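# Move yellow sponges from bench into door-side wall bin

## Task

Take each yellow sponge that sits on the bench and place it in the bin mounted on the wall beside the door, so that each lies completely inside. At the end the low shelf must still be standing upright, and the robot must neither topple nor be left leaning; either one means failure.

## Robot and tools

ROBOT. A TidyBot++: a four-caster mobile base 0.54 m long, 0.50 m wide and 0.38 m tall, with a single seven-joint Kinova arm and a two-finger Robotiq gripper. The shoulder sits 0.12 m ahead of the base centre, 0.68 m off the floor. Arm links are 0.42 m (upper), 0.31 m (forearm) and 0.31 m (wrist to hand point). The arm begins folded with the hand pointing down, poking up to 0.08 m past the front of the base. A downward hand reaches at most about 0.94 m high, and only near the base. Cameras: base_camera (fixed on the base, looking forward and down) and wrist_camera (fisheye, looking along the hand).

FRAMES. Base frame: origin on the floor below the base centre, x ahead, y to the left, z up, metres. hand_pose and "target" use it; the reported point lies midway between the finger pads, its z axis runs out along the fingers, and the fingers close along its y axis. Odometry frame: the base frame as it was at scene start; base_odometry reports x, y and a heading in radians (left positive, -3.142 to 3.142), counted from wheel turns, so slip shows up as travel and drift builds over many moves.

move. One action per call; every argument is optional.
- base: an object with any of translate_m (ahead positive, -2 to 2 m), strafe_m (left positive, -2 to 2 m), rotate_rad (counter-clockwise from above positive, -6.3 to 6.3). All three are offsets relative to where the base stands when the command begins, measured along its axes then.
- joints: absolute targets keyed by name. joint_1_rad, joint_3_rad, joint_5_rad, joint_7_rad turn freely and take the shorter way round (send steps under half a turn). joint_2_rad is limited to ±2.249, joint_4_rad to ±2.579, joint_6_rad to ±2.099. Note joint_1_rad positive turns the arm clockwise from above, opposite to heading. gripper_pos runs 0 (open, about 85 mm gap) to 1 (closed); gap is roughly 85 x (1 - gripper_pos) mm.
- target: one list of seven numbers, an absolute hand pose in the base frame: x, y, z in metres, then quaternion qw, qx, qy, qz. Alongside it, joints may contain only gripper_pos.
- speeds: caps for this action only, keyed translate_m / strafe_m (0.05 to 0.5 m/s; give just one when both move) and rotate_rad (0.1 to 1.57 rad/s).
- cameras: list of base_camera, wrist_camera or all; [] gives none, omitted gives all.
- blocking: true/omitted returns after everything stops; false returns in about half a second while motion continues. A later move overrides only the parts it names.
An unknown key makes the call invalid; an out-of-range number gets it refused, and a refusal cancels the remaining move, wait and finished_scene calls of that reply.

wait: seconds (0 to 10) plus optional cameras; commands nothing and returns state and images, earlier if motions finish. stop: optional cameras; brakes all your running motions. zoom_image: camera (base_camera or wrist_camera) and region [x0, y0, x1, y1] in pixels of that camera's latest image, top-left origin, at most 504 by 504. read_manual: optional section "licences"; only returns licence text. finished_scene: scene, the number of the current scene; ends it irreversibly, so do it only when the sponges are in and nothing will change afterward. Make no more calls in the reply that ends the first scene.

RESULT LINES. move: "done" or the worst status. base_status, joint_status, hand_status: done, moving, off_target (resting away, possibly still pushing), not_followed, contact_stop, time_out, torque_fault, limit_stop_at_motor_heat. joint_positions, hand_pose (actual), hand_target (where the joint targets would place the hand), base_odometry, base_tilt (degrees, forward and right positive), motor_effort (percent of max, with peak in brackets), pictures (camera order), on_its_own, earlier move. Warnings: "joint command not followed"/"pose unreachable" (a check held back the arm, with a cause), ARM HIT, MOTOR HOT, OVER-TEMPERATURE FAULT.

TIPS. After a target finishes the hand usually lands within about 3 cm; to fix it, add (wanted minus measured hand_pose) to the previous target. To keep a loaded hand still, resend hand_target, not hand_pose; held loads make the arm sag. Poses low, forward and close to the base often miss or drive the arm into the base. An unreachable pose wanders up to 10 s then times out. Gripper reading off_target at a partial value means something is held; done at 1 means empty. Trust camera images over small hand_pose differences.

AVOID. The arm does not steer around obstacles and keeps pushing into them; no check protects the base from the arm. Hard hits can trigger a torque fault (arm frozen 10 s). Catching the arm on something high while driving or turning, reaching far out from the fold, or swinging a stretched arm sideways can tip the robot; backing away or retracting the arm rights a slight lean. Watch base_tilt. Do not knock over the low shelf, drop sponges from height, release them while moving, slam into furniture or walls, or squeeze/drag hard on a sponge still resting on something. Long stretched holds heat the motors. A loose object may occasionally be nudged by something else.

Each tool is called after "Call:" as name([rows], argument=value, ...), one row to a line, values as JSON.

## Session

Call:
move(joints={"joint_2_rad": -0.3, "joint_4_rad": -1.2, "joint_6_rad": -1.1})

Call:
move(joints={"joint_1_rad": 1.3}, cameras=["wrist_camera"])

Call:
move(joints={"joint_1_rad": 2.6}, cameras=["wrist_camera"])

Call:
move(joints={"joint_1_rad": 3.8}, cameras=["wrist_camera"])

Call:
move(joints={"joint_1_rad": 5.1}, cameras=["wrist_camera"])

Scene clock: 2.87 s.
move: done
base_odometry: x=+0.000 y=+0.000 heading=+0.000
base_tilt: forward=+0.1 right=+0.3
base_status: not commanded
joint_positions: joint_1_rad=-0.020 joint_2_rad=-0.319 joint_3_rad=+3.159 joint_4_rad=-1.209 joint_5_rad=+0.016 joint_6_rad=-1.061 joint_7_rad=+1.570 gripper_pos=+0.000
joint_status: all done
motor_effort: joint_1_rad=+0(1) joint_2_rad=-5(7) joint_3_rad=+0(1) joint_4_rad=+18(21) joint_5_rad=+0(0) joint_6_rad=+8(8) joint_7_rad=-1(1)
hand_pose: x=+0.5204 y=-0.0041 z=+1.1637 quat_wxyz=(+0.004, +0.828, -0.001, +0.561) (m; base frame)
hand_target: x=+0.5242 y=-0.0040 z=+1.1497 quat_wxyz=(+0.005, +0.841, -0.001, +0.540) (m; base frame)
hand_status: not commanded
pictures: base_camera, wrist_camera
camera_calibration:
wrist_camera: T_world_to_cam=[[-0.0278168, -0.99716, 0.0699939, -0.0794241], [-0.330369, -0.0569156, -0.942134, 1.33045], [0.943442, -0.049331, -0.327847, 0.0179659], [0, 0, 0, 1]] pos_world=[0.420381, -0.0025886, 1.26492]

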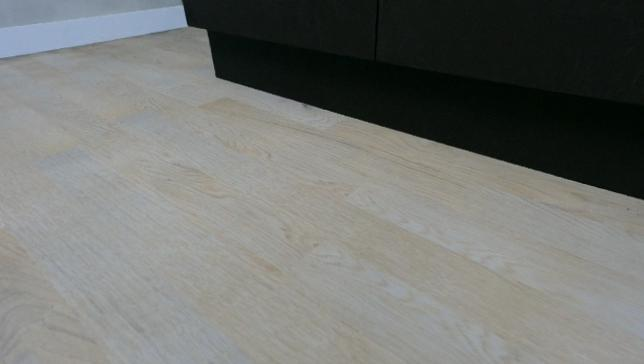

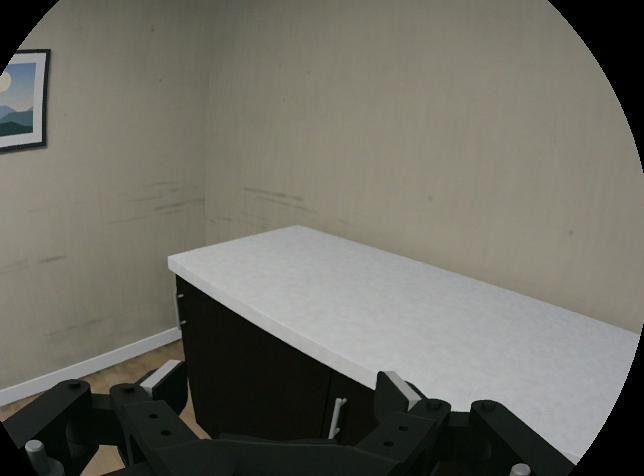

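Scene clock: 5.47 s.
move: done
base_odometry: x=+0.000 y=+0.000 heading=+0.000
base_tilt: forward=+0.1 right=+0.3
base_status: not commanded
joint_positions: joint_1_rad=+1.283 joint_2_rad=-0.317 joint_3_rad=+3.159 joint_4_rad=-1.209 joint_5_rad=+0.016 joint_6_rad=-1.062 joint_7_rad=+1.570 gripper_pos=+0.000
joint_status: all done
motor_effort: joint_1_rad=+0(2) joint_2_rad=-5(6) joint_3_rad=+0(1) joint_4_rad=+18(18) joint_5_rad=+0(0) joint_6_rad=+8(8) joint_7_rad=-1(1)
hand_pose: x=+0.2218 y=-0.3890 z=+1.1627 quat_wxyz=(+0.343, +0.658, -0.503, +0.442) (m; base frame)
hand_target: x=+0.2158 y=-0.3935 z=+1.1497 quat_wxyz=(+0.335, +0.664, -0.517, +0.424) (m; base frame)
hand_status: not commanded
pictures: wrist_camera
camera_calibration:
wrist_camera: T_world_to_cam=[[-0.968753, -0.237924, 0.0700681, 0.0325179], [-0.143127, 0.305541, -0.94136, 1.3076], [0.202564, -0.921974, -0.330048, 0.107762], [0, 0, 0, 1]] pos_world=[0.196827, -0.292435, 1.26421]

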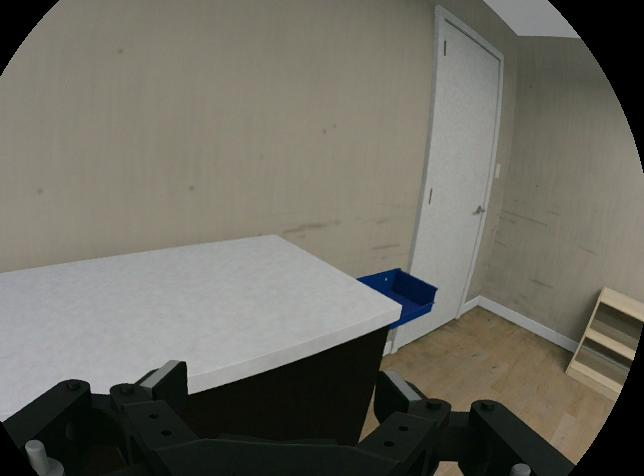

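Scene clock: 8.03 s.
move: done
base_odometry: x=+0.000 y=+0.000 heading=+0.000
base_tilt: forward=+0.1 right=+0.3
base_status: not commanded
joint_positions: joint_1_rad=+2.582 joint_2_rad=-0.317 joint_3_rad=+3.159 joint_4_rad=-1.209 joint_5_rad=+0.016 joint_6_rad=-1.062 joint_7_rad=+1.570 gripper_pos=+0.000
joint_status: all done
motor_effort: joint_1_rad=+0(2) joint_2_rad=-5(6) joint_3_rad=+1(1) joint_4_rad=+18(19) joint_5_rad=+0(1) joint_6_rad=+7(8) joint_7_rad=-1(1)
hand_pose: x=-0.2284 y=-0.2032 z=+1.1626 quat_wxyz=(+0.540, +0.220, -0.799, +0.145) (m; base frame)
hand_target: x=-0.2342 y=-0.1985 z=+1.1497 quat_wxyz=(+0.523, +0.216, -0.813, +0.135) (m; base frame)
hand_status: not commanded
pictures: wrist_camera
camera_calibration:
wrist_camera: T_world_to_cam=[[-0.488544, 0.86972, 0.0700842, -0.0246396], [0.256509, 0.219931, -0.941187, 1.25993], [-0.833983, -0.441834, -0.330537, 0.231609], [0, 0, 0, 1]] pos_world=[-0.142063, -0.153335, 1.26411]

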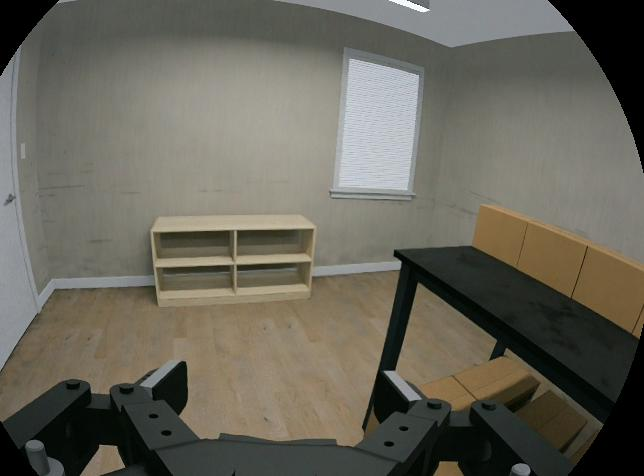

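Scene clock: 10.50 s.
move: done
base_odometry: x=+0.000 y=+0.000 heading=+0.000
base_tilt: forward=+0.2 right=+0.3
base_status: not commanded
joint_positions: joint_1_rad=+3.783 joint_2_rad=-0.317 joint_3_rad=+3.159 joint_4_rad=-1.209 joint_5_rad=+0.016 joint_6_rad=-1.062 joint_7_rad=+1.570 gripper_pos=+0.000
joint_status: all done
motor_effort: joint_1_rad=+0(2) joint_2_rad=-5(6) joint_3_rad=+0(1) joint_4_rad=+18(19) joint_5_rad=+0(0) joint_6_rad=+7(8) joint_7_rad=-1(1)
hand_pose: x=-0.1963 y=+0.2502 z=+1.1625 quat_wxyz=(+0.528, -0.270, -0.784, -0.186) (m; base frame)
hand_target: x=-0.1940 y=+0.2573 z=+1.1497 quat_wxyz=(+0.508, -0.281, -0.793, -0.184) (m; base frame)
hand_status: not commanded
pictures: wrist_camera
camera_calibration:
wrist_camera: T_world_to_cam=[[0.633593, 0.770482, 0.070116, -0.158249], [0.298179, -0.159562, -0.941079, 1.25482], [-0.713897, 0.617168, -0.330839, 0.217726], [0, 0, 0, 1]] pos_world=[-0.118461, 0.187776, 1.26401]

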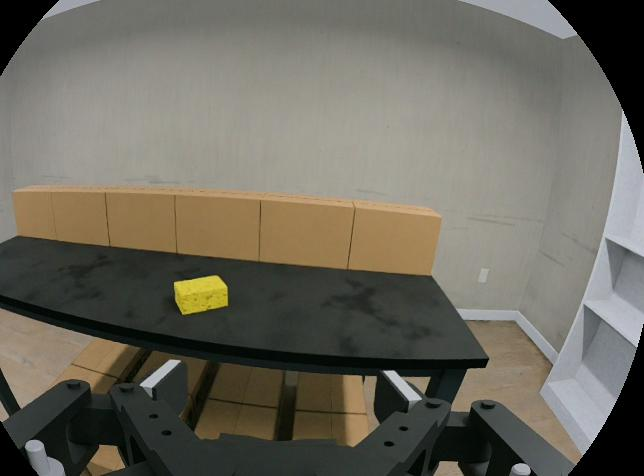

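Scene clock: 13.07 s.
move: done
base_odometry: x=+0.000 y=+0.000 heading=+0.000
base_tilt: forward=+0.2 right=+0.3
base_status: not commanded
joint_positions: joint_1_rad=+5.082 joint_2_rad=-0.317 joint_3_rad=+3.159 joint_4_rad=-1.209 joint_5_rad=+0.016 joint_6_rad=-1.063 joint_7_rad=+1.570 gripper_pos=+0.000
joint_status: all done
motor_effort: joint_1_rad=+1(1) joint_2_rad=-5(6) joint_3_rad=+0(1) joint_4_rad=+18(18) joint_5_rad=+0(1) joint_6_rad=+7(8) joint_7_rad=-1(1)
hand_pose: x=+0.2758 y=+0.3707 z=+1.1624 quat_wxyz=(+0.308, -0.689, -0.461, -0.467) (m; base frame)
hand_target: x=+0.2832 y=+0.3704 z=+1.1497 quat_wxyz=(+0.293, -0.704, -0.461, -0.454) (m; base frame)
hand_status: not commanded
pictures: wrist_camera
camera_calibration:
wrist_camera: T_world_to_cam=[[0.911908, -0.404362, 0.0701147, -0.191383], [-0.0741066, -0.330283, -0.940968, 1.299], [0.40365, 0.85288, -0.331154, 0.0850605], [0, 0, 0, 1]] pos_world=[0.236453, 0.279105, 1.26391]

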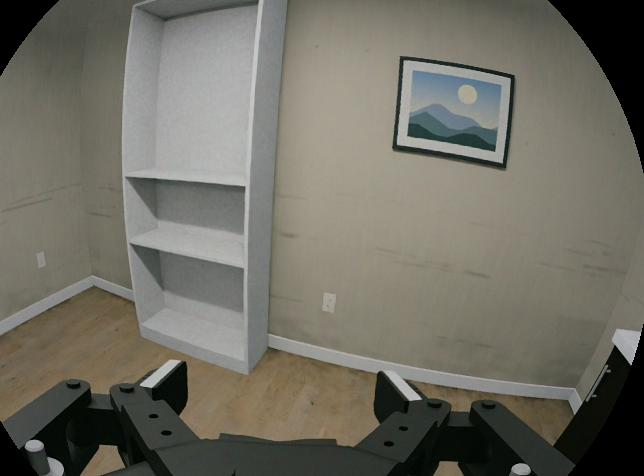

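Call:
move(base={"translate_m": -0.327, "strafe_m": 0.022, "rotate_rad": 2.418}, joints={"joint_1_rad": 6.28, "joint_2_rad": -0.5, "joint_6_rad": -1.75}, cameras=["wrist_camera"])

Scene clock: 61.43 s.
move: done
base_odometry: x=-0.327 y=+0.022 heading=+2.417
base_tilt: forward=+0.2 right=+0.3
base_status: done
joint_positions: joint_1_rad=+6.262 joint_2_rad=-0.479 joint_3_rad=+3.159 joint_4_rad=-1.209 joint_5_rad=+0.016 joint_6_rad=-1.708 joint_7_rad=+1.570 gripper_pos=+0.000
joint_status: all done
motor_effort: joint_1_rad=+0(2) joint_2_rad=+4(7) joint_3_rad=+0(3) joint_4_rad=+15(18) joint_5_rad=+0(1) joint_6_rad=+5(8) joint_7_rad=-1(1)
hand_pose: x=+0.3363 y=-0.0053 z=+1.0520 quat_wxyz=(-0.002, -0.939, +0.003, -0.344) (m; base frame)
hand_target: x=+0.3184 y=-0.0089 z=+1.0518 quat_wxyz=(-0.005, -0.941, +0.011, -0.339) (m; base frame)
hand_status: not commanded
pictures: wrist_camera
camera_calibration:
wrist_camera: T_world_to_cam=[[0.00466994, -0.997659, 0.0682267, -0.0869214], [-0.733279, -0.0498056, -0.678101, 1.02213], [0.679911, -0.0468626, -0.731795, 0.668575], [0, 0, 0, 1]] pos_world=[0.295341, -0.00447895, 1.1883]

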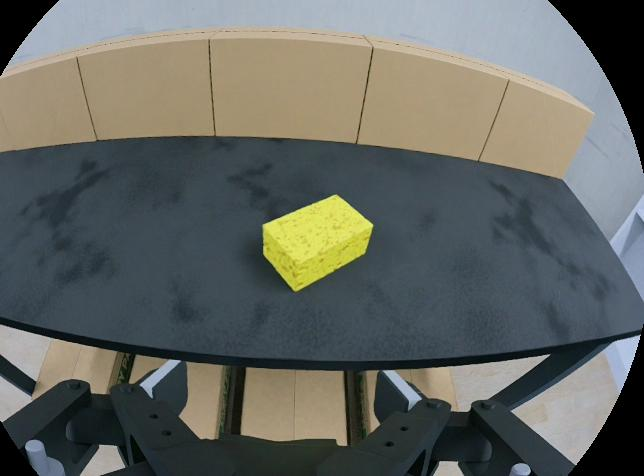

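Call:
move(base={"strafe_m": 0.2}, target=[0.521, -0.188, 1.025, 0.134, 0.854, -0.4255, 0.269], cameras=["wrist_camera"])

Scene clock: 88.33 s.
move: done
base_odometry: x=-0.460 y=-0.128 heading=+2.418
base_tilt: forward=+0.2 right=+0.3
base_status: done
joint_positions: joint_1_rad=+6.264 joint_2_rad=+0.090 joint_3_rad=+3.324 joint_4_rad=-0.886 joint_5_rad=+0.316 joint_6_rad=-1.710 joint_7_rad=+1.022 gripper_pos=+0.000
joint_status: not commanded
motor_effort: joint_1_rad=+0(1) joint_2_rad=-18(19) joint_3_rad=+0(2) joint_4_rad=+16(17) joint_5_rad=+3(3) joint_6_rad=+4(6) joint_7_rad=-1(1)
hand_pose: x=+0.5272 y=-0.1572 z=+1.0122 quat_wxyz=(-0.109, -0.881, +0.386, -0.250) (m; base frame)
hand_target: x=+0.5210 y=-0.1880 z=+1.0250 quat_wxyz=(-0.134, -0.854, +0.425, -0.269) (m; base frame)
hand_status: done (0.034 m and 6.6 deg from the pose sent, 0.261 m and 52.8 deg at the start)
pictures: wrist_camera
camera_calibration:
wrist_camera: T_world_to_cam=[[-0.718431, -0.692759, 0.0627887, 0.19802], [-0.599588, 0.570981, -0.560781, 1.03588], [0.352635, -0.440529, -0.82558, 0.708072], [0, 0, 0, 1]] pos_world=[0.513676, -0.142362, 1.15304]

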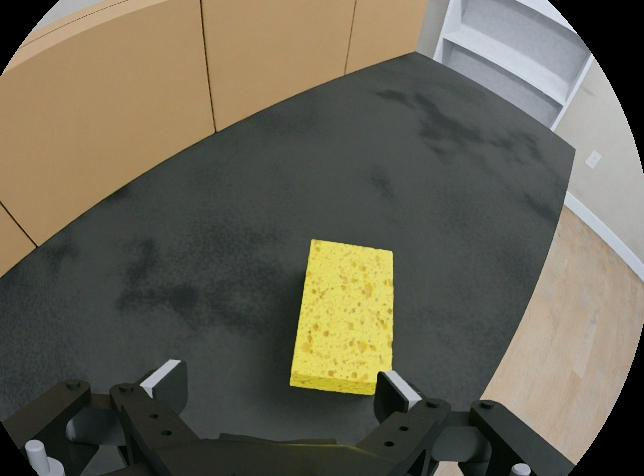

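Call:
move(target=[0.526, -0.222, 0.99, 0.1505, 0.826, -0.477, 0.2607], cameras=["wrist_camera"])

Scene clock: 101.90 s.
move: done
base_odometry: x=-0.460 y=-0.128 heading=+2.418
base_tilt: forward=+0.2 right=+0.3
base_status: not commanded
joint_positions: joint_1_rad=+6.289 joint_2_rad=+0.097 joint_3_rad=+3.365 joint_4_rad=-0.975 joint_5_rad=+0.338 joint_6_rad=-1.647 joint_7_rad=+0.923 gripper_pos=+0.000
joint_status: not commanded
motor_effort: joint_1_rad=+0(1) joint_2_rad=-18(19) joint_3_rad=+0(1) joint_4_rad=+16(17) joint_5_rad=+3(3) joint_6_rad=+3(4) joint_7_rad=-1(1)
hand_pose: x=+0.5245 y=-0.1914 z=+0.9852 quat_wxyz=(-0.124, -0.852, +0.449, -0.240) (m; base frame)
hand_target: x=+0.5260 y=-0.2220 z=+0.9900 quat_wxyz=(-0.150, -0.826, +0.477, -0.261) (m; base frame)
hand_status: done (0.031 m and 5.8 deg from the pose sent, 0.068 m and 13.2 deg at the start)
pictures: wrist_camera
camera_calibration:
wrist_camera: T_world_to_cam=[[-0.810867, -0.582151, 0.0599567, 0.246631], [-0.511427, 0.655076, -0.556164, 1.00397], [0.284495, -0.481638, -0.828907, 0.702918], [0, 0, 0, 1]] pos_world=[0.513464, -0.175547, 1.12624]

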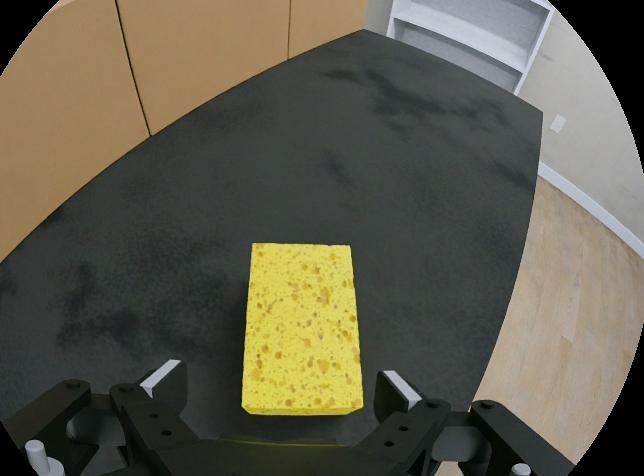

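Call:
move(target=[0.535, -0.242, 0.968, 0.1505, 0.826, -0.477, 0.2607], cameras=["wrist_camera"])

Scene clock: 109.73 s.
move: done
base_odometry: x=-0.460 y=-0.128 heading=+2.418
base_tilt: forward=+0.2 right=+0.3
base_status: not commanded
joint_positions: joint_1_rad=+6.328 joint_2_rad=+0.105 joint_3_rad=+3.383 joint_4_rad=-1.043 joint_5_rad=+0.338 joint_6_rad=-1.557 joint_7_rad=+0.921 gripper_pos=+0.000
joint_status: not commanded
motor_effort: joint_1_rad=+1(1) joint_2_rad=-19(20) joint_3_rad=+1(1) joint_4_rad=+17(18) joint_5_rad=+3(3) joint_6_rad=+3(4) joint_7_rad=-1(1)
hand_pose: x=+0.5312 y=-0.2192 z=+0.9669 quat_wxyz=(-0.134, -0.842, +0.461, -0.244) (m; base frame)
hand_target: x=+0.5350 y=-0.2420 z=+0.9680 quat_wxyz=(-0.150, -0.826, +0.477, -0.261) (m; base frame)
hand_status: done (0.023 m and 3.7 deg from the pose sent, 0.055 m and 5.8 deg at the start)
pictures: wrist_camera
camera_calibration:
wrist_camera: T_world_to_cam=[[-0.829455, -0.554737, 0.0653528, 0.247503], [-0.486985, 0.660878, -0.571039, 1.0181], [0.273587, -0.505477, -0.818317, 0.662759], [0, 0, 0, 1]] pos_world=[0.519772, -0.200532, 1.10755]

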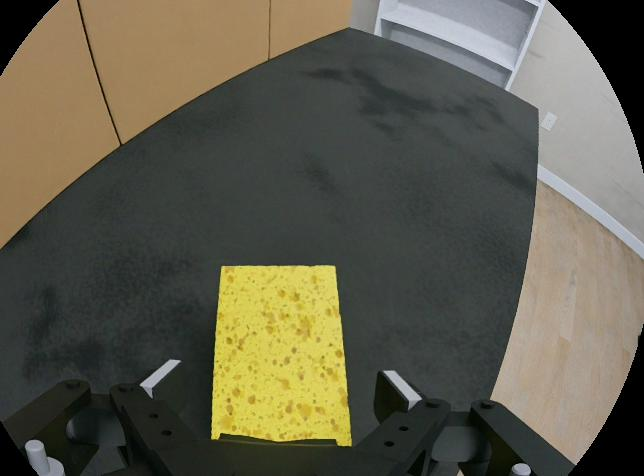

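Call:
move(target=[0.554, -0.258, 0.928, 0.1505, 0.826, -0.477, 0.2607], cameras=["wrist_camera"])

Scene clock: 118.67 s.
move: done
base_odometry: x=-0.460 y=-0.128 heading=+2.418
base_tilt: forward=+0.2 right=+0.3
base_status: not commanded
joint_positions: joint_1_rad=+6.333 joint_2_rad=+0.129 joint_3_rad=+3.412 joint_4_rad=-1.153 joint_5_rad=+0.338 joint_6_rad=-1.424 joint_7_rad=+0.916 gripper_pos=+0.000
joint_status: not commanded
motor_effort: joint_1_rad=+0(1) joint_2_rad=-20(22) joint_3_rad=+1(1) joint_4_rad=+18(20) joint_5_rad=+3(3) joint_6_rad=+3(4) joint_7_rad=-1(1)
hand_pose: x=+0.5501 y=-0.2384 z=+0.9283 quat_wxyz=(-0.145, -0.844, +0.456, -0.244) (m; base frame)
hand_target: x=+0.5540 y=-0.2580 z=+0.9280 quat_wxyz=(-0.150, -0.826, +0.477, -0.261) (m; base frame)
hand_status: done (0.020 m and 3.8 deg from the pose sent, 0.059 m and 3.7 deg at the start)
pictures: wrist_camera
camera_calibration:
wrist_camera: T_world_to_cam=[[-0.825603, -0.557411, 0.0875948, 0.231643], [-0.498029, 0.6469, -0.577484, 1.02663], [0.265231, -0.520397, -0.811689, 0.611148], [0, 0, 0, 1]] pos_world=[0.540443, -0.21697, 1.06864]

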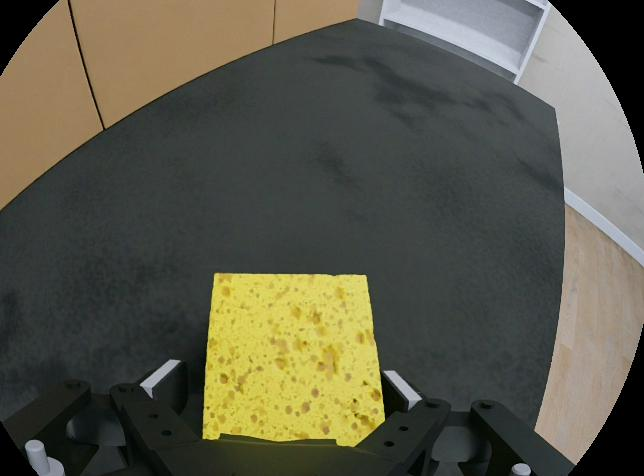

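Call:
move(joints={"gripper_pos": 0.5}, cameras=["wrist_camera"])

Call:
move(target=[0.52, -0.22, 1.08, 0.1505, 0.826, -0.477, 0.2607], cameras=["wrist_camera"])

Call:
move(base={"strafe_m": 1.15}, joints={"joint_1_rad": 6.9, "joint_2_rad": 0.0, "joint_3_rad": 3.14, "joint_4_rad": -0.6, "joint_5_rad": 0, "joint_6_rad": -1.6, "joint_7_rad": 1.57}, cameras=["wrist_camera"])

Scene clock: 143.43 s.
move: off_target
base_odometry: x=-0.460 y=-0.128 heading=+2.418
base_tilt: forward=+0.2 right=+0.3
base_status: not commanded
joint_positions: joint_1_rad=+6.333 joint_2_rad=+0.127 joint_3_rad=+3.412 joint_4_rad=-1.152 joint_5_rad=+0.338 joint_6_rad=-1.416 joint_7_rad=+0.916 gripper_pos=+0.375
joint_status: gripper_pos off_target (ended at +0.375, target +0.500)
motor_effort: joint_1_rad=+1(1) joint_2_rad=-18(20) joint_3_rad=+1(1) joint_4_rad=+16(18) joint_5_rad=+3(3) joint_6_rad=+3(4) joint_7_rad=-1(1)
hand_pose: x=+0.5518 y=-0.2390 z=+0.9302 quat_wxyz=(-0.144, -0.843, +0.455, -0.248) (m; base frame)
hand_target: x=+0.5540 y=-0.2580 z=+0.9280 quat_wxyz=(-0.150, -0.826, +0.477, -0.261) (m; base frame)
hand_status: not commanded
pictures: wrist_camera
camera_calibration:
wrist_camera: T_world_to_cam=[[-0.825085, -0.559001, 0.0821724, 0.236896], [-0.494437, 0.643969, -0.583812, 1.03222], [0.273435, -0.522324, -0.80772, 0.603296], [0, 0, 0, 1]] pos_world=[0.540863, -0.217174, 1.07045]

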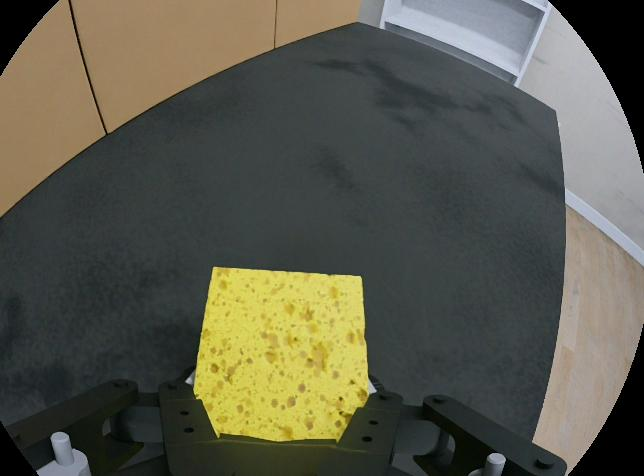

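Scene clock: 145.60 s.
move: done
base_odometry: x=-0.460 y=-0.128 heading=+2.418
base_tilt: forward=+0.2 right=+0.3
base_status: not commanded
joint_positions: joint_1_rad=+6.364 joint_2_rad=+0.303 joint_3_rad=+3.485 joint_4_rad=-0.331 joint_5_rad=+0.327 joint_6_rad=-1.959 joint_7_rad=+1.066 gripper_pos=+0.375
joint_status: not commanded
motor_effort: joint_1_rad=+0(1) joint_2_rad=-21(22) joint_3_rad=+1(2) joint_4_rad=+12(19) joint_5_rad=+2(3) joint_6_rad=+5(5) joint_7_rad=-1(1)
hand_pose: x=+0.5202 y=-0.2278 z=+1.0937 quat_wxyz=(-0.161, -0.805, +0.493, -0.288) (m; base frame)
hand_target: x=+0.5200 y=-0.2200 z=+1.0800 quat_wxyz=(-0.150, -0.826, +0.477, -0.261) (m; base frame)
hand_status: done (0.016 m and 4.5 deg from the pose sent, 0.154 m and 3.6 deg at the start)
pictures: wrist_camera
camera_calibration:
wrist_camera: T_world_to_cam=[[-0.879653, -0.473761, 0.0419515, 0.295464], [-0.381722, 0.650629, -0.656483, 1.12718], [0.283722, -0.593492, -0.753173, 0.668518], [0, 0, 0, 1]] pos_world=[0.500502, -0.196636, 1.23109]

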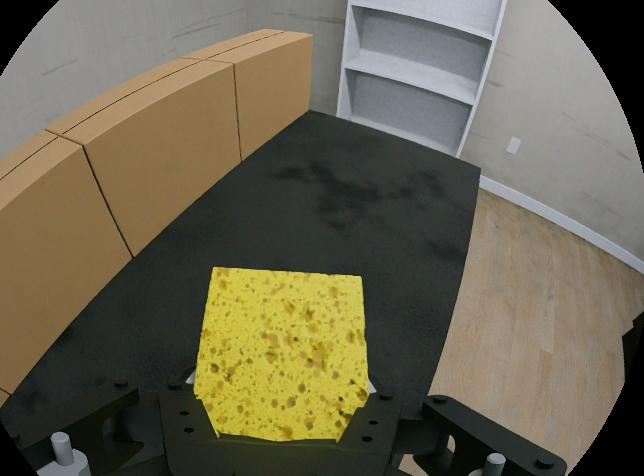

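Scene clock: 148.73 s.
move: done
base_odometry: x=-1.221 y=-0.990 heading=+2.419
base_tilt: forward=+0.2 right=+0.3
base_status: done
joint_positions: joint_1_rad=+6.884 joint_2_rad=+0.008 joint_3_rad=+3.150 joint_4_rad=-0.583 joint_5_rad=+0.059 joint_6_rad=-1.655 joint_7_rad=+1.527 gripper_pos=+0.375
joint_status: all done
motor_effort: joint_1_rad=+0(3) joint_2_rad=-13(24) joint_3_rad=+0(2) joint_4_rad=+14(15) joint_5_rad=+0(3) joint_6_rad=+6(7) joint_7_rad=-1(2)
hand_pose: x=+0.4547 y=-0.2550 z=+1.1692 quat_wxyz=(-0.145, -0.849, +0.303, -0.408) (m; base frame)
hand_target: x=+0.4702 y=-0.2466 z=+1.1788 quat_wxyz=(-0.137, -0.849, +0.270, -0.432) (m; base frame)
hand_status: not commanded
pictures: wrist_camera
camera_calibration:
wrist_camera: T_world_to_cam=[[-0.633207, -0.771177, 0.0658442, 0.00590287], [-0.488747, 0.332437, -0.806605, 1.31251], [0.600146, -0.542929, -0.587412, 0.4031], [0, 0, 0, 1]] pos_world=[0.403306, -0.212921, 1.29508]

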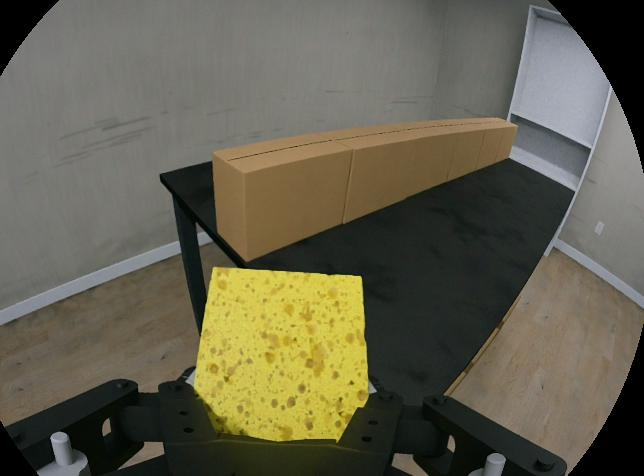

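Call:
move(base={"translate_m": 0.9}, joints={"joint_1_rad": 7.6}, cameras=["wrist_camera"])

Scene clock: 157.33 s.
move: done
base_odometry: x=-1.896 y=-0.395 heading=+2.419
base_tilt: forward=+0.2 right=+0.3
base_status: done
joint_positions: joint_1_rad=+7.583 joint_2_rad=+0.004 joint_3_rad=+3.148 joint_4_rad=-0.584 joint_5_rad=+0.056 joint_6_rad=-1.654 joint_7_rad=+1.527 gripper_pos=+0.375
joint_status: all done
motor_effort: joint_1_rad=+0(2) joint_2_rad=-12(14) joint_3_rad=+0(1) joint_4_rad=+13(14) joint_5_rad=+0(1) joint_6_rad=+6(7) joint_7_rad=-1(1)
hand_pose: x=+0.2131 y=-0.4092 z=+1.1709 quat_wxyz=(-0.276, -0.694, +0.574, -0.337) (m; base frame)
hand_target: x=+0.2288 y=-0.4149 z=+1.1788 quat_wxyz=(-0.277, -0.705, +0.545, -0.359) (m; base frame)
hand_status: not commanded
pictures: wrist_camera
camera_calibration:
wrist_camera: T_world_to_cam=[[-0.980235, -0.187198, 0.0639987, 0.0490201], [-0.160727, 0.564931, -0.809333, 1.27539], [0.115351, -0.803623, -0.583853, 0.45784], [0, 0, 0, 1]] pos_world=[0.200228, -0.343397, 1.29639]

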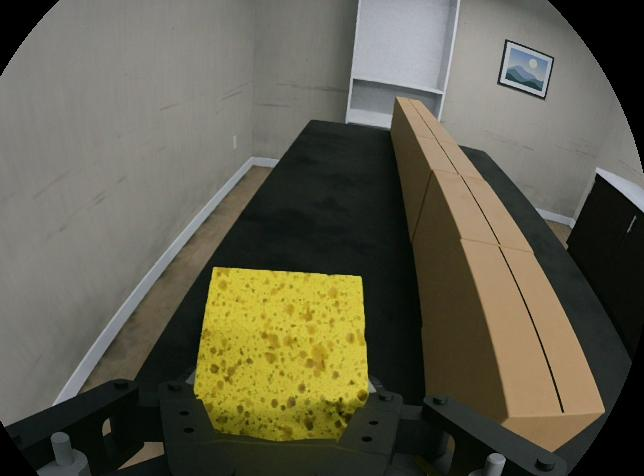

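Call:
move(joints={"joint_1_rad": 7.1}, cameras=["wrist_camera"])

Scene clock: 169.13 s.
move: done
base_odometry: x=-1.896 y=-0.395 heading=+2.419
base_tilt: forward=+0.2 right=+0.3
base_status: not commanded
joint_positions: joint_1_rad=+7.117 joint_2_rad=+0.004 joint_3_rad=+3.148 joint_4_rad=-0.584 joint_5_rad=+0.055 joint_6_rad=-1.654 joint_7_rad=+1.527 gripper_pos=+0.375
joint_status: all done
motor_effort: joint_1_rad=+0(2) joint_2_rad=-12(13) joint_3_rad=+0(1) joint_4_rad=+13(14) joint_5_rad=+0(1) joint_6_rad=+6(7) joint_7_rad=-1(1)
hand_pose: x=+0.3872 y=-0.3230 z=+1.1709 quat_wxyz=(-0.191, -0.808, +0.398, -0.391) (m; base frame)
hand_target: x=+0.4143 y=-0.3115 z=+1.1788 quat_wxyz=(-0.180, -0.818, +0.354, -0.416) (m; base frame)
hand_status: not commanded
pictures: wrist_camera
camera_calibration:
wrist_camera: T_world_to_cam=[[-0.790984, -0.608504, 0.0637658, 0.0267803], [-0.397728, 0.432188, -0.809337, 1.30359], [0.464926, -0.665534, -0.583873, 0.416281], [0, 0, 0, 1]] pos_world=[0.346115, -0.270049, 1.29639]

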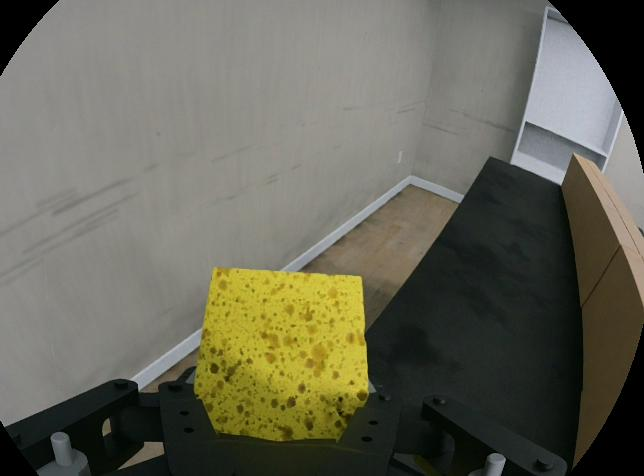

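Call:
move(base={"translate_m": -1.62, "strafe_m": -0.285, "rotate_rad": 3.14}, joints={"joint_1_rad": 6.28}, cameras=["wrist_camera"])

Call:
move(target=[0.45, 0.0, 0.85, 0, 0.94, 0, 0.342], cameras=["wrist_camera"])

Scene clock: 185.63 s.
move: done
base_odometry: x=-0.492 y=-1.252 heading=-0.723
base_tilt: forward=+0.2 right=+0.3
base_status: done
joint_positions: joint_1_rad=+6.292 joint_2_rad=+0.014 joint_3_rad=+3.147 joint_4_rad=-0.591 joint_5_rad=+0.054 joint_6_rad=-1.647 joint_7_rad=+1.527 gripper_pos=+0.375
joint_status: all done
motor_effort: joint_1_rad=+0(2) joint_2_rad=-12(19) joint_3_rad=+0(2) joint_4_rad=+13(15) joint_5_rad=+0(1) joint_6_rad=+6(7) joint_7_rad=-1(1)
hand_pose: x=+0.5451 y=-0.0211 z=+1.1652 quat_wxyz=(-0.017, -0.902, +0.039, -0.430) (m; base frame)
hand_target: x=+0.5481 y=+0.0034 z=+1.1788 quat_wxyz=(+0.001, -0.891, -0.002, -0.454) (m; base frame)
hand_status: not commanded
pictures: wrist_camera
camera_calibration:
wrist_camera: T_world_to_cam=[[-0.0858914, -0.994248, 0.0639819, -0.0570399], [-0.595934, -0.000195133, -0.803034, 1.32295], [0.798427, -0.107103, -0.592489, 0.380506], [0, 0, 0, 1]] pos_world=[0.479687, -0.0157005, 1.29147]

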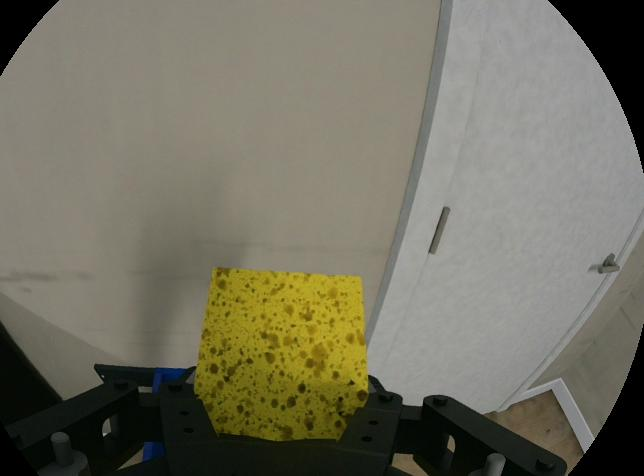

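Scene clock: 188.47 s.
move: done
base_odometry: x=-0.492 y=-1.252 heading=-0.723
base_tilt: forward=+0.1 right=+0.3
base_status: not commanded
joint_positions: joint_1_rad=+6.292 joint_2_rad=-0.425 joint_3_rad=+3.147 joint_4_rad=-1.913 joint_5_rad=+0.054 joint_6_rad=-1.015 joint_7_rad=+1.530 gripper_pos=+0.375
joint_status: not commanded
motor_effort: joint_1_rad=+0(1) joint_2_rad=-4(13) joint_3_rad=+1(1) joint_4_rad=+20(21) joint_5_rad=+0(1) joint_6_rad=+5(7) joint_7_rad=+0(1)
hand_pose: x=+0.4441 y=-0.0175 z=+0.8414 quat_wxyz=(-0.021, -0.949, +0.020, -0.314) (m; base frame)
hand_target: x=+0.4500 y=+0.0000 z=+0.8500 quat_wxyz=(+0.000, -0.940, +0.000, -0.342) (m; base frame)
hand_status: done (0.020 m and 4.7 deg from the pose sent, 0.330 m and 12.1 deg at the start)
pictures: wrist_camera
camera_calibration:
wrist_camera: T_world_to_cam=[[-0.0345778, -0.995143, 0.0921656, -0.0878893], [-0.776999, -0.0312317, -0.628726, 0.935877], [0.628551, -0.0933526, -0.772146, 0.496523], [0, 0, 0, 1]] pos_world=[0.412047, -0.0118818, 0.979899]

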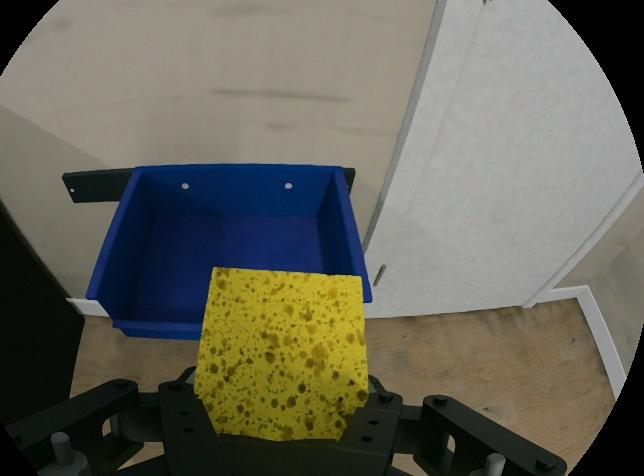

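Call:
move(base={"translate_m": 0.085, "strafe_m": 0.055}, target=[0.68, 0.0, 0.74, 0, 0.94, 0, 0.342], cameras=["wrist_camera"])

Call:
move(target=[0.712, 0.0, 0.58, 0, 0.94, 0, 0.342], cameras=["wrist_camera"])

Call:
move(target=[0.712, 0.0, 0.52, 0, 0.94, 0, 0.342], cameras=["wrist_camera"])

Scene clock: 201.83 s.
move: done
base_odometry: x=-0.392 y=-1.267 heading=-0.724
base_tilt: forward=+0.2 right=+0.3
base_status: done
joint_positions: joint_1_rad=+6.291 joint_2_rad=+0.162 joint_3_rad=+3.147 joint_4_rad=-1.803 joint_5_rad=+0.051 joint_6_rad=-0.545 joint_7_rad=+1.541 gripper_pos=+0.375
joint_status: not commanded
motor_effort: joint_1_rad=+0(1) joint_2_rad=-23(24) joint_3_rad=+0(1) joint_4_rad=+19(21) joint_5_rad=+0(1) joint_6_rad=+5(6) joint_7_rad=+0(1)
hand_pose: x=+0.6609 y=-0.0137 z=+0.7254 quat_wxyz=(-0.017, -0.950, +0.003, -0.311) (m; base frame)
hand_target: x=+0.6800 y=+0.0000 z=+0.7400 quat_wxyz=(+0.000, -0.940, +0.000, -0.342) (m; base frame)
hand_status: done (0.028 m and 4.3 deg from the pose sent, 0.257 m and 4.7 deg at the start)
pictures: wrist_camera
camera_calibration:
wrist_camera: T_world_to_cam=[[-0.000343845, -0.995378, 0.0960391, -0.0913915], [-0.779935, -0.0598401, -0.622993, 1.02899], [0.62586, -0.0751185, -0.776309, 0.276123], [0, 0, 0, 1]] pos_world=[0.629699, -0.00865222, 0.864187]

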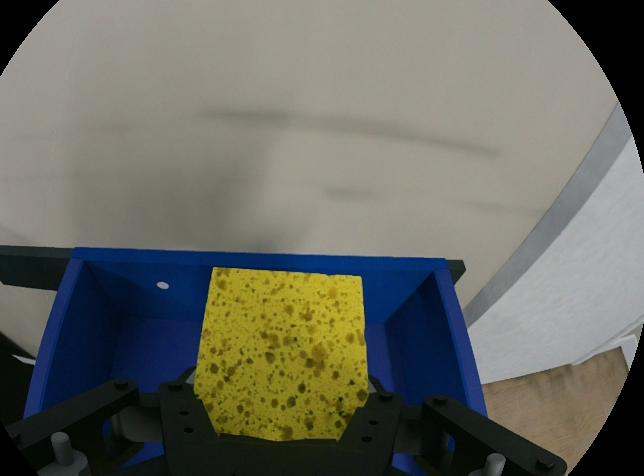

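Scene clock: 203.60 s.
move: done
base_odometry: x=-0.392 y=-1.267 heading=-0.724
base_tilt: forward=+0.2 right=+0.3
base_status: not commanded
joint_positions: joint_1_rad=+6.291 joint_2_rad=+0.473 joint_3_rad=+3.147 joint_4_rad=-1.958 joint_5_rad=+0.051 joint_6_rad=-0.064 joint_7_rad=+1.541 gripper_pos=+0.375
joint_status: not commanded
motor_effort: joint_1_rad=+0(1) joint_2_rad=-29(32) joint_3_rad=+0(0) joint_4_rad=+14(19) joint_5_rad=+0(0) joint_6_rad=+5(5) joint_7_rad=-1(1)
hand_pose: x=+0.7035 y=-0.0069 z=+0.5697 quat_wxyz=(-0.008, -0.948, -0.005, -0.318) (m; base frame)
hand_target: x=+0.7120 y=+0.0000 z=+0.5800 quat_wxyz=(+0.000, -0.940, +0.000, -0.342) (m; base frame)
hand_status: done (0.015 m and 3.1 deg from the pose sent, 0.155 m and 4.3 deg at the start)
pictures: wrist_camera
camera_calibration:
wrist_camera: T_world_to_cam=[[0.0188135, -0.996333, 0.0834674, -0.0758913], [-0.769483, -0.0677323, -0.635065, 0.965068], [0.63839, -0.052279, -0.767936, 0.115635], [0, 0, 0, 1]] pos_world=[0.670211, -0.00420146, 0.708016]

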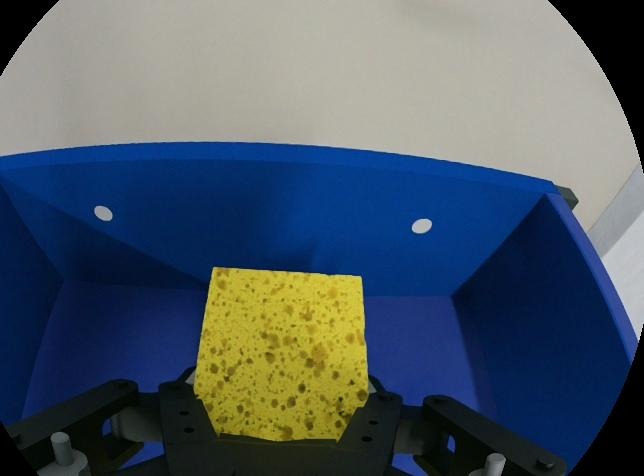

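Scene clock: 204.93 s.
move: done
base_odometry: x=-0.392 y=-1.267 heading=-0.724
base_tilt: forward=+0.2 right=+0.3
base_status: not commanded
joint_positions: joint_1_rad=+6.291 joint_2_rad=+0.595 joint_3_rad=+3.147 joint_4_rad=-2.009 joint_5_rad=+0.051 joint_6_rad=+0.118 joint_7_rad=+1.541 gripper_pos=+0.375
joint_status: not commanded
motor_effort: joint_1_rad=+1(1) joint_2_rad=-31(33) joint_3_rad=+0(1) joint_4_rad=+12(15) joint_5_rad=+0(0) joint_6_rad=+5(5) joint_7_rad=+0(1)
hand_pose: x=+0.7057 y=-0.0040 z=+0.5133 quat_wxyz=(-0.004, -0.947, -0.006, -0.322) (m; base frame)
hand_target: x=+0.7120 y=+0.0000 z=+0.5200 quat_wxyz=(+0.000, -0.940, +0.000, -0.342) (m; base frame)
hand_status: done (0.010 m and 2.6 deg from the pose sent, 0.051 m and 3.1 deg at the start)
pictures: wrist_camera
camera_calibration:
wrist_camera: T_world_to_cam=[[0.0238914, -0.996756, 0.07685, -0.0686631], [-0.76394, -0.0677874, -0.641717, 0.93057], [0.644845, -0.0433772, -0.763081, 0.0640724], [0, 0, 0, 1]] pos_world=[0.671223, -0.00258021, 0.651332]

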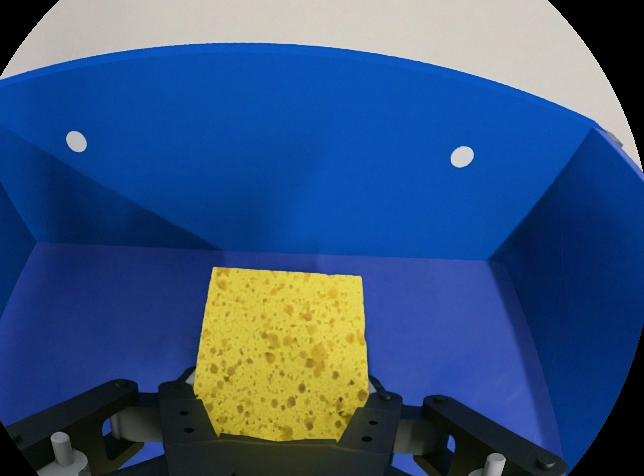

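Call:
move(target=[0.712, 0.0, 0.502, 0, 0.94, 0, 0.342], cameras=["wrist_camera"])

Call:
move(joints={"gripper_pos": 0.05}, cameras=["wrist_camera"])

Call:
move(target=[0.67, 0.0, 0.65, 0, 0.94, 0, 0.342], cameras=["wrist_camera"])

Call:
move(target=[0.48, 0.0, 0.86, 0, 0.94, 0, 0.342], cameras=["wrist_camera"])

Scene clock: 215.17 s.
move: done
base_odometry: x=-0.392 y=-1.267 heading=-0.724
base_tilt: forward=+0.2 right=+0.3
base_status: not commanded
joint_positions: joint_1_rad=+6.291 joint_2_rad=+0.606 joint_3_rad=+3.147 joint_4_rad=-2.021 joint_5_rad=+0.051 joint_6_rad=+0.169 joint_7_rad=+1.541 gripper_pos=+0.375
joint_status: not commanded
motor_effort: joint_1_rad=-1(2) joint_2_rad=-25(31) joint_3_rad=-2(2) joint_4_rad=+13(14) joint_5_rad=+0(0) joint_6_rad=+5(6) joint_7_rad=-1(1)
hand_pose: x=+0.7100 y=-0.0033 z=+0.5128 quat_wxyz=(-0.003, -0.942, -0.006, -0.335) (m; base frame)
hand_target: x=+0.7120 y=+0.0000 z=+0.5020 quat_wxyz=(+0.000, -0.940, +0.000, -0.342) (m; base frame)
hand_status: done (0.011 m and 1.2 deg from the pose sent, 0.014 m and 2.6 deg at the start)
pictures: wrist_camera
camera_calibration:
wrist_camera: T_world_to_cam=[[0.02306, -0.996868, 0.0756447, -0.0668158], [-0.745266, -0.0675752, -0.663334, 0.931514], [0.666368, -0.0410789, -0.74449, 0.0361419], [0, 0, 0, 1]] pos_world=[0.671683, -0.00217462, 0.649866]

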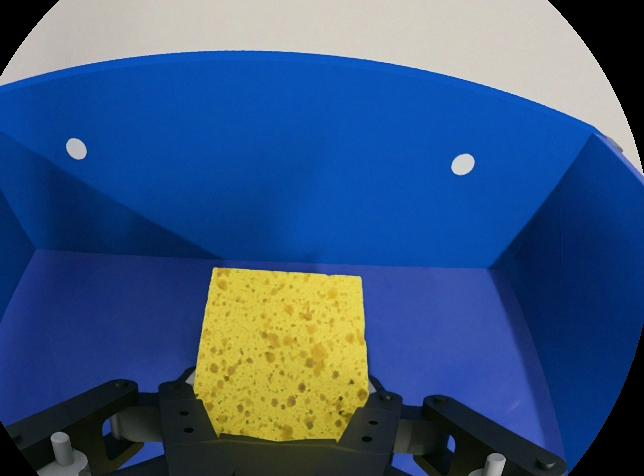

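Scene clock: 216.07 s.
move: done
base_odometry: x=-0.392 y=-1.267 heading=-0.724
base_tilt: forward=+0.2 right=+0.3
base_status: not commanded
joint_positions: joint_1_rad=+6.291 joint_2_rad=+0.624 joint_3_rad=+3.147 joint_4_rad=-2.021 joint_5_rad=+0.051 joint_6_rad=+0.184 joint_7_rad=+1.541 gripper_pos=+0.050
joint_status: all done
motor_effort: joint_1_rad=+1(2) joint_2_rad=-28(31) joint_3_rad=+0(2) joint_4_rad=+10(12) joint_5_rad=+0(0) joint_6_rad=+4(6) joint_7_rad=-1(1)
hand_pose: x=+0.7106 y=-0.0031 z=+0.5048 quat_wxyz=(-0.002, -0.943, -0.007, -0.334) (m; base frame)
hand_target: x=+0.7120 y=+0.0000 z=+0.5020 quat_wxyz=(+0.000, -0.940, +0.000, -0.342) (m; base frame)
hand_status: not commanded
pictures: wrist_camera
camera_calibration:
wrist_camera: T_world_to_cam=[[0.0237375, -0.996908, 0.0749105, -0.066024], [-0.747203, -0.0674733, -0.661162, 0.926934], [0.664172, -0.0402791, -0.746494, 0.0323703], [0, 0, 0, 1]] pos_world=[0.672676, -0.00197266, 0.641964]

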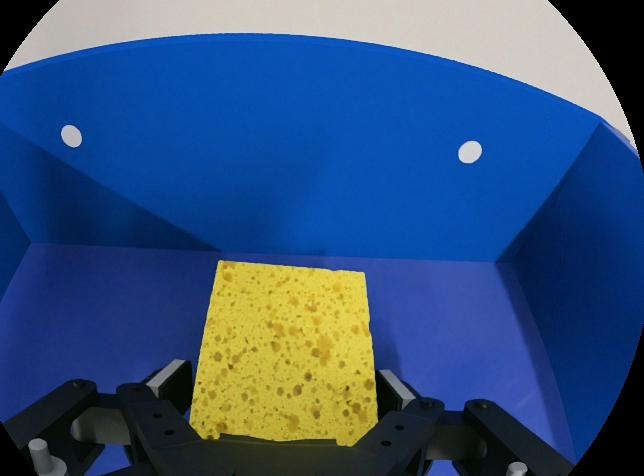

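Scene clock: 217.90 s.
move: done
base_odometry: x=-0.392 y=-1.267 heading=-0.724
base_tilt: forward=+0.2 right=+0.3
base_status: not commanded
joint_positions: joint_1_rad=+6.291 joint_2_rad=+0.279 joint_3_rad=+3.147 joint_4_rad=-2.007 joint_5_rad=+0.051 joint_6_rad=-0.141 joint_7_rad=+1.543 gripper_pos=+0.050
joint_status: not commanded
motor_effort: joint_1_rad=+0(1) joint_2_rad=-24(33) joint_3_rad=+0(1) joint_4_rad=+16(17) joint_5_rad=+0(0) joint_6_rad=+5(6) joint_7_rad=-1(1)
hand_pose: x=+0.6761 y=-0.0078 z=+0.6448 quat_wxyz=(-0.010, -0.937, -0.004, -0.349) (m; base frame)
hand_target: x=+0.6700 y=+0.0000 z=+0.6500 quat_wxyz=(+0.000, -0.940, +0.000, -0.342) (m; base frame)
hand_status: done (0.011 m and 1.5 deg from the pose sent, 0.151 m and 1.3 deg at the start)
pictures: wrist_camera
camera_calibration:
wrist_camera: T_world_to_cam=[[0.0108185, -0.99608, 0.0877954, -0.0799808], [-0.72538, -0.0682511, -0.684956, 0.993999], [0.688263, -0.0562749, -0.723275, 0.1282], [0, 0, 0, 1]] pos_world=[0.633657, -0.00461132, 0.780592]

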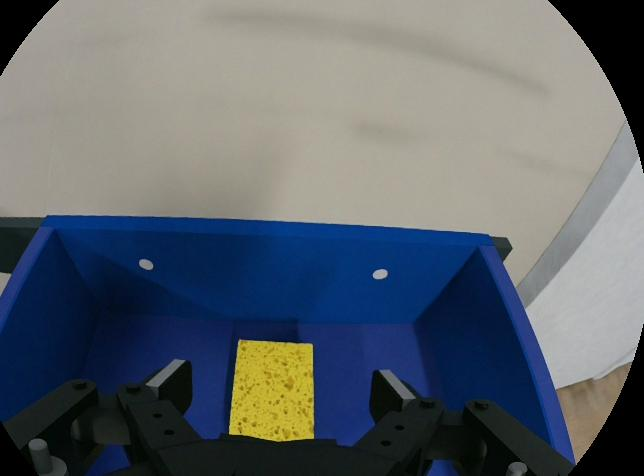

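Scene clock: 220.17 s.
move: done
base_odometry: x=-0.392 y=-1.267 heading=-0.724
base_tilt: forward=+0.2 right=+0.3
base_status: not commanded
joint_positions: joint_1_rad=+6.291 joint_2_rad=-0.356 joint_3_rad=+3.147 joint_4_rad=-1.875 joint_5_rad=+0.051 joint_6_rad=-0.908 joint_7_rad=+1.543 gripper_pos=+0.050
joint_status: not commanded
motor_effort: joint_1_rad=+0(1) joint_2_rad=-6(26) joint_3_rad=+0(1) joint_4_rad=+20(21) joint_5_rad=+0(0) joint_6_rad=+5(6) joint_7_rad=-1(1)
hand_pose: x=+0.4902 y=-0.0159 z=+0.8576 quat_wxyz=(-0.021, -0.937, +0.011, -0.350) (m; base frame)
hand_target: x=+0.4800 y=+0.0000 z=+0.8600 quat_wxyz=(+0.000, -0.940, +0.000, -0.342) (m; base frame)
hand_status: done (0.019 m and 2.9 deg from the pose sent, 0.291 m and 1.5 deg at the start)
pictures: wrist_camera
camera_calibration:
wrist_camera: T_world_to_cam=[[-0.0249868, -0.994977, 0.09694, -0.0950264], [-0.72677, -0.0485039, -0.685166, 1.00552], [0.686426, -0.0875732, -0.721908, 0.408809], [0, 0, 0, 1]] pos_world=[0.447794, -0.00997649, 0.993284]

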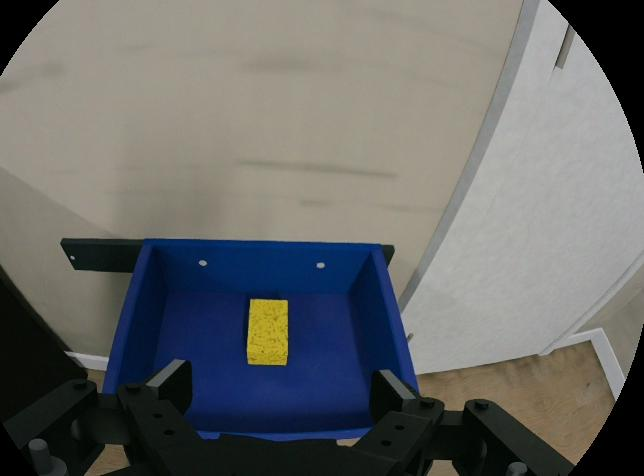

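Call:
finished_scene(scene=3)

The scene is finished: the task was done.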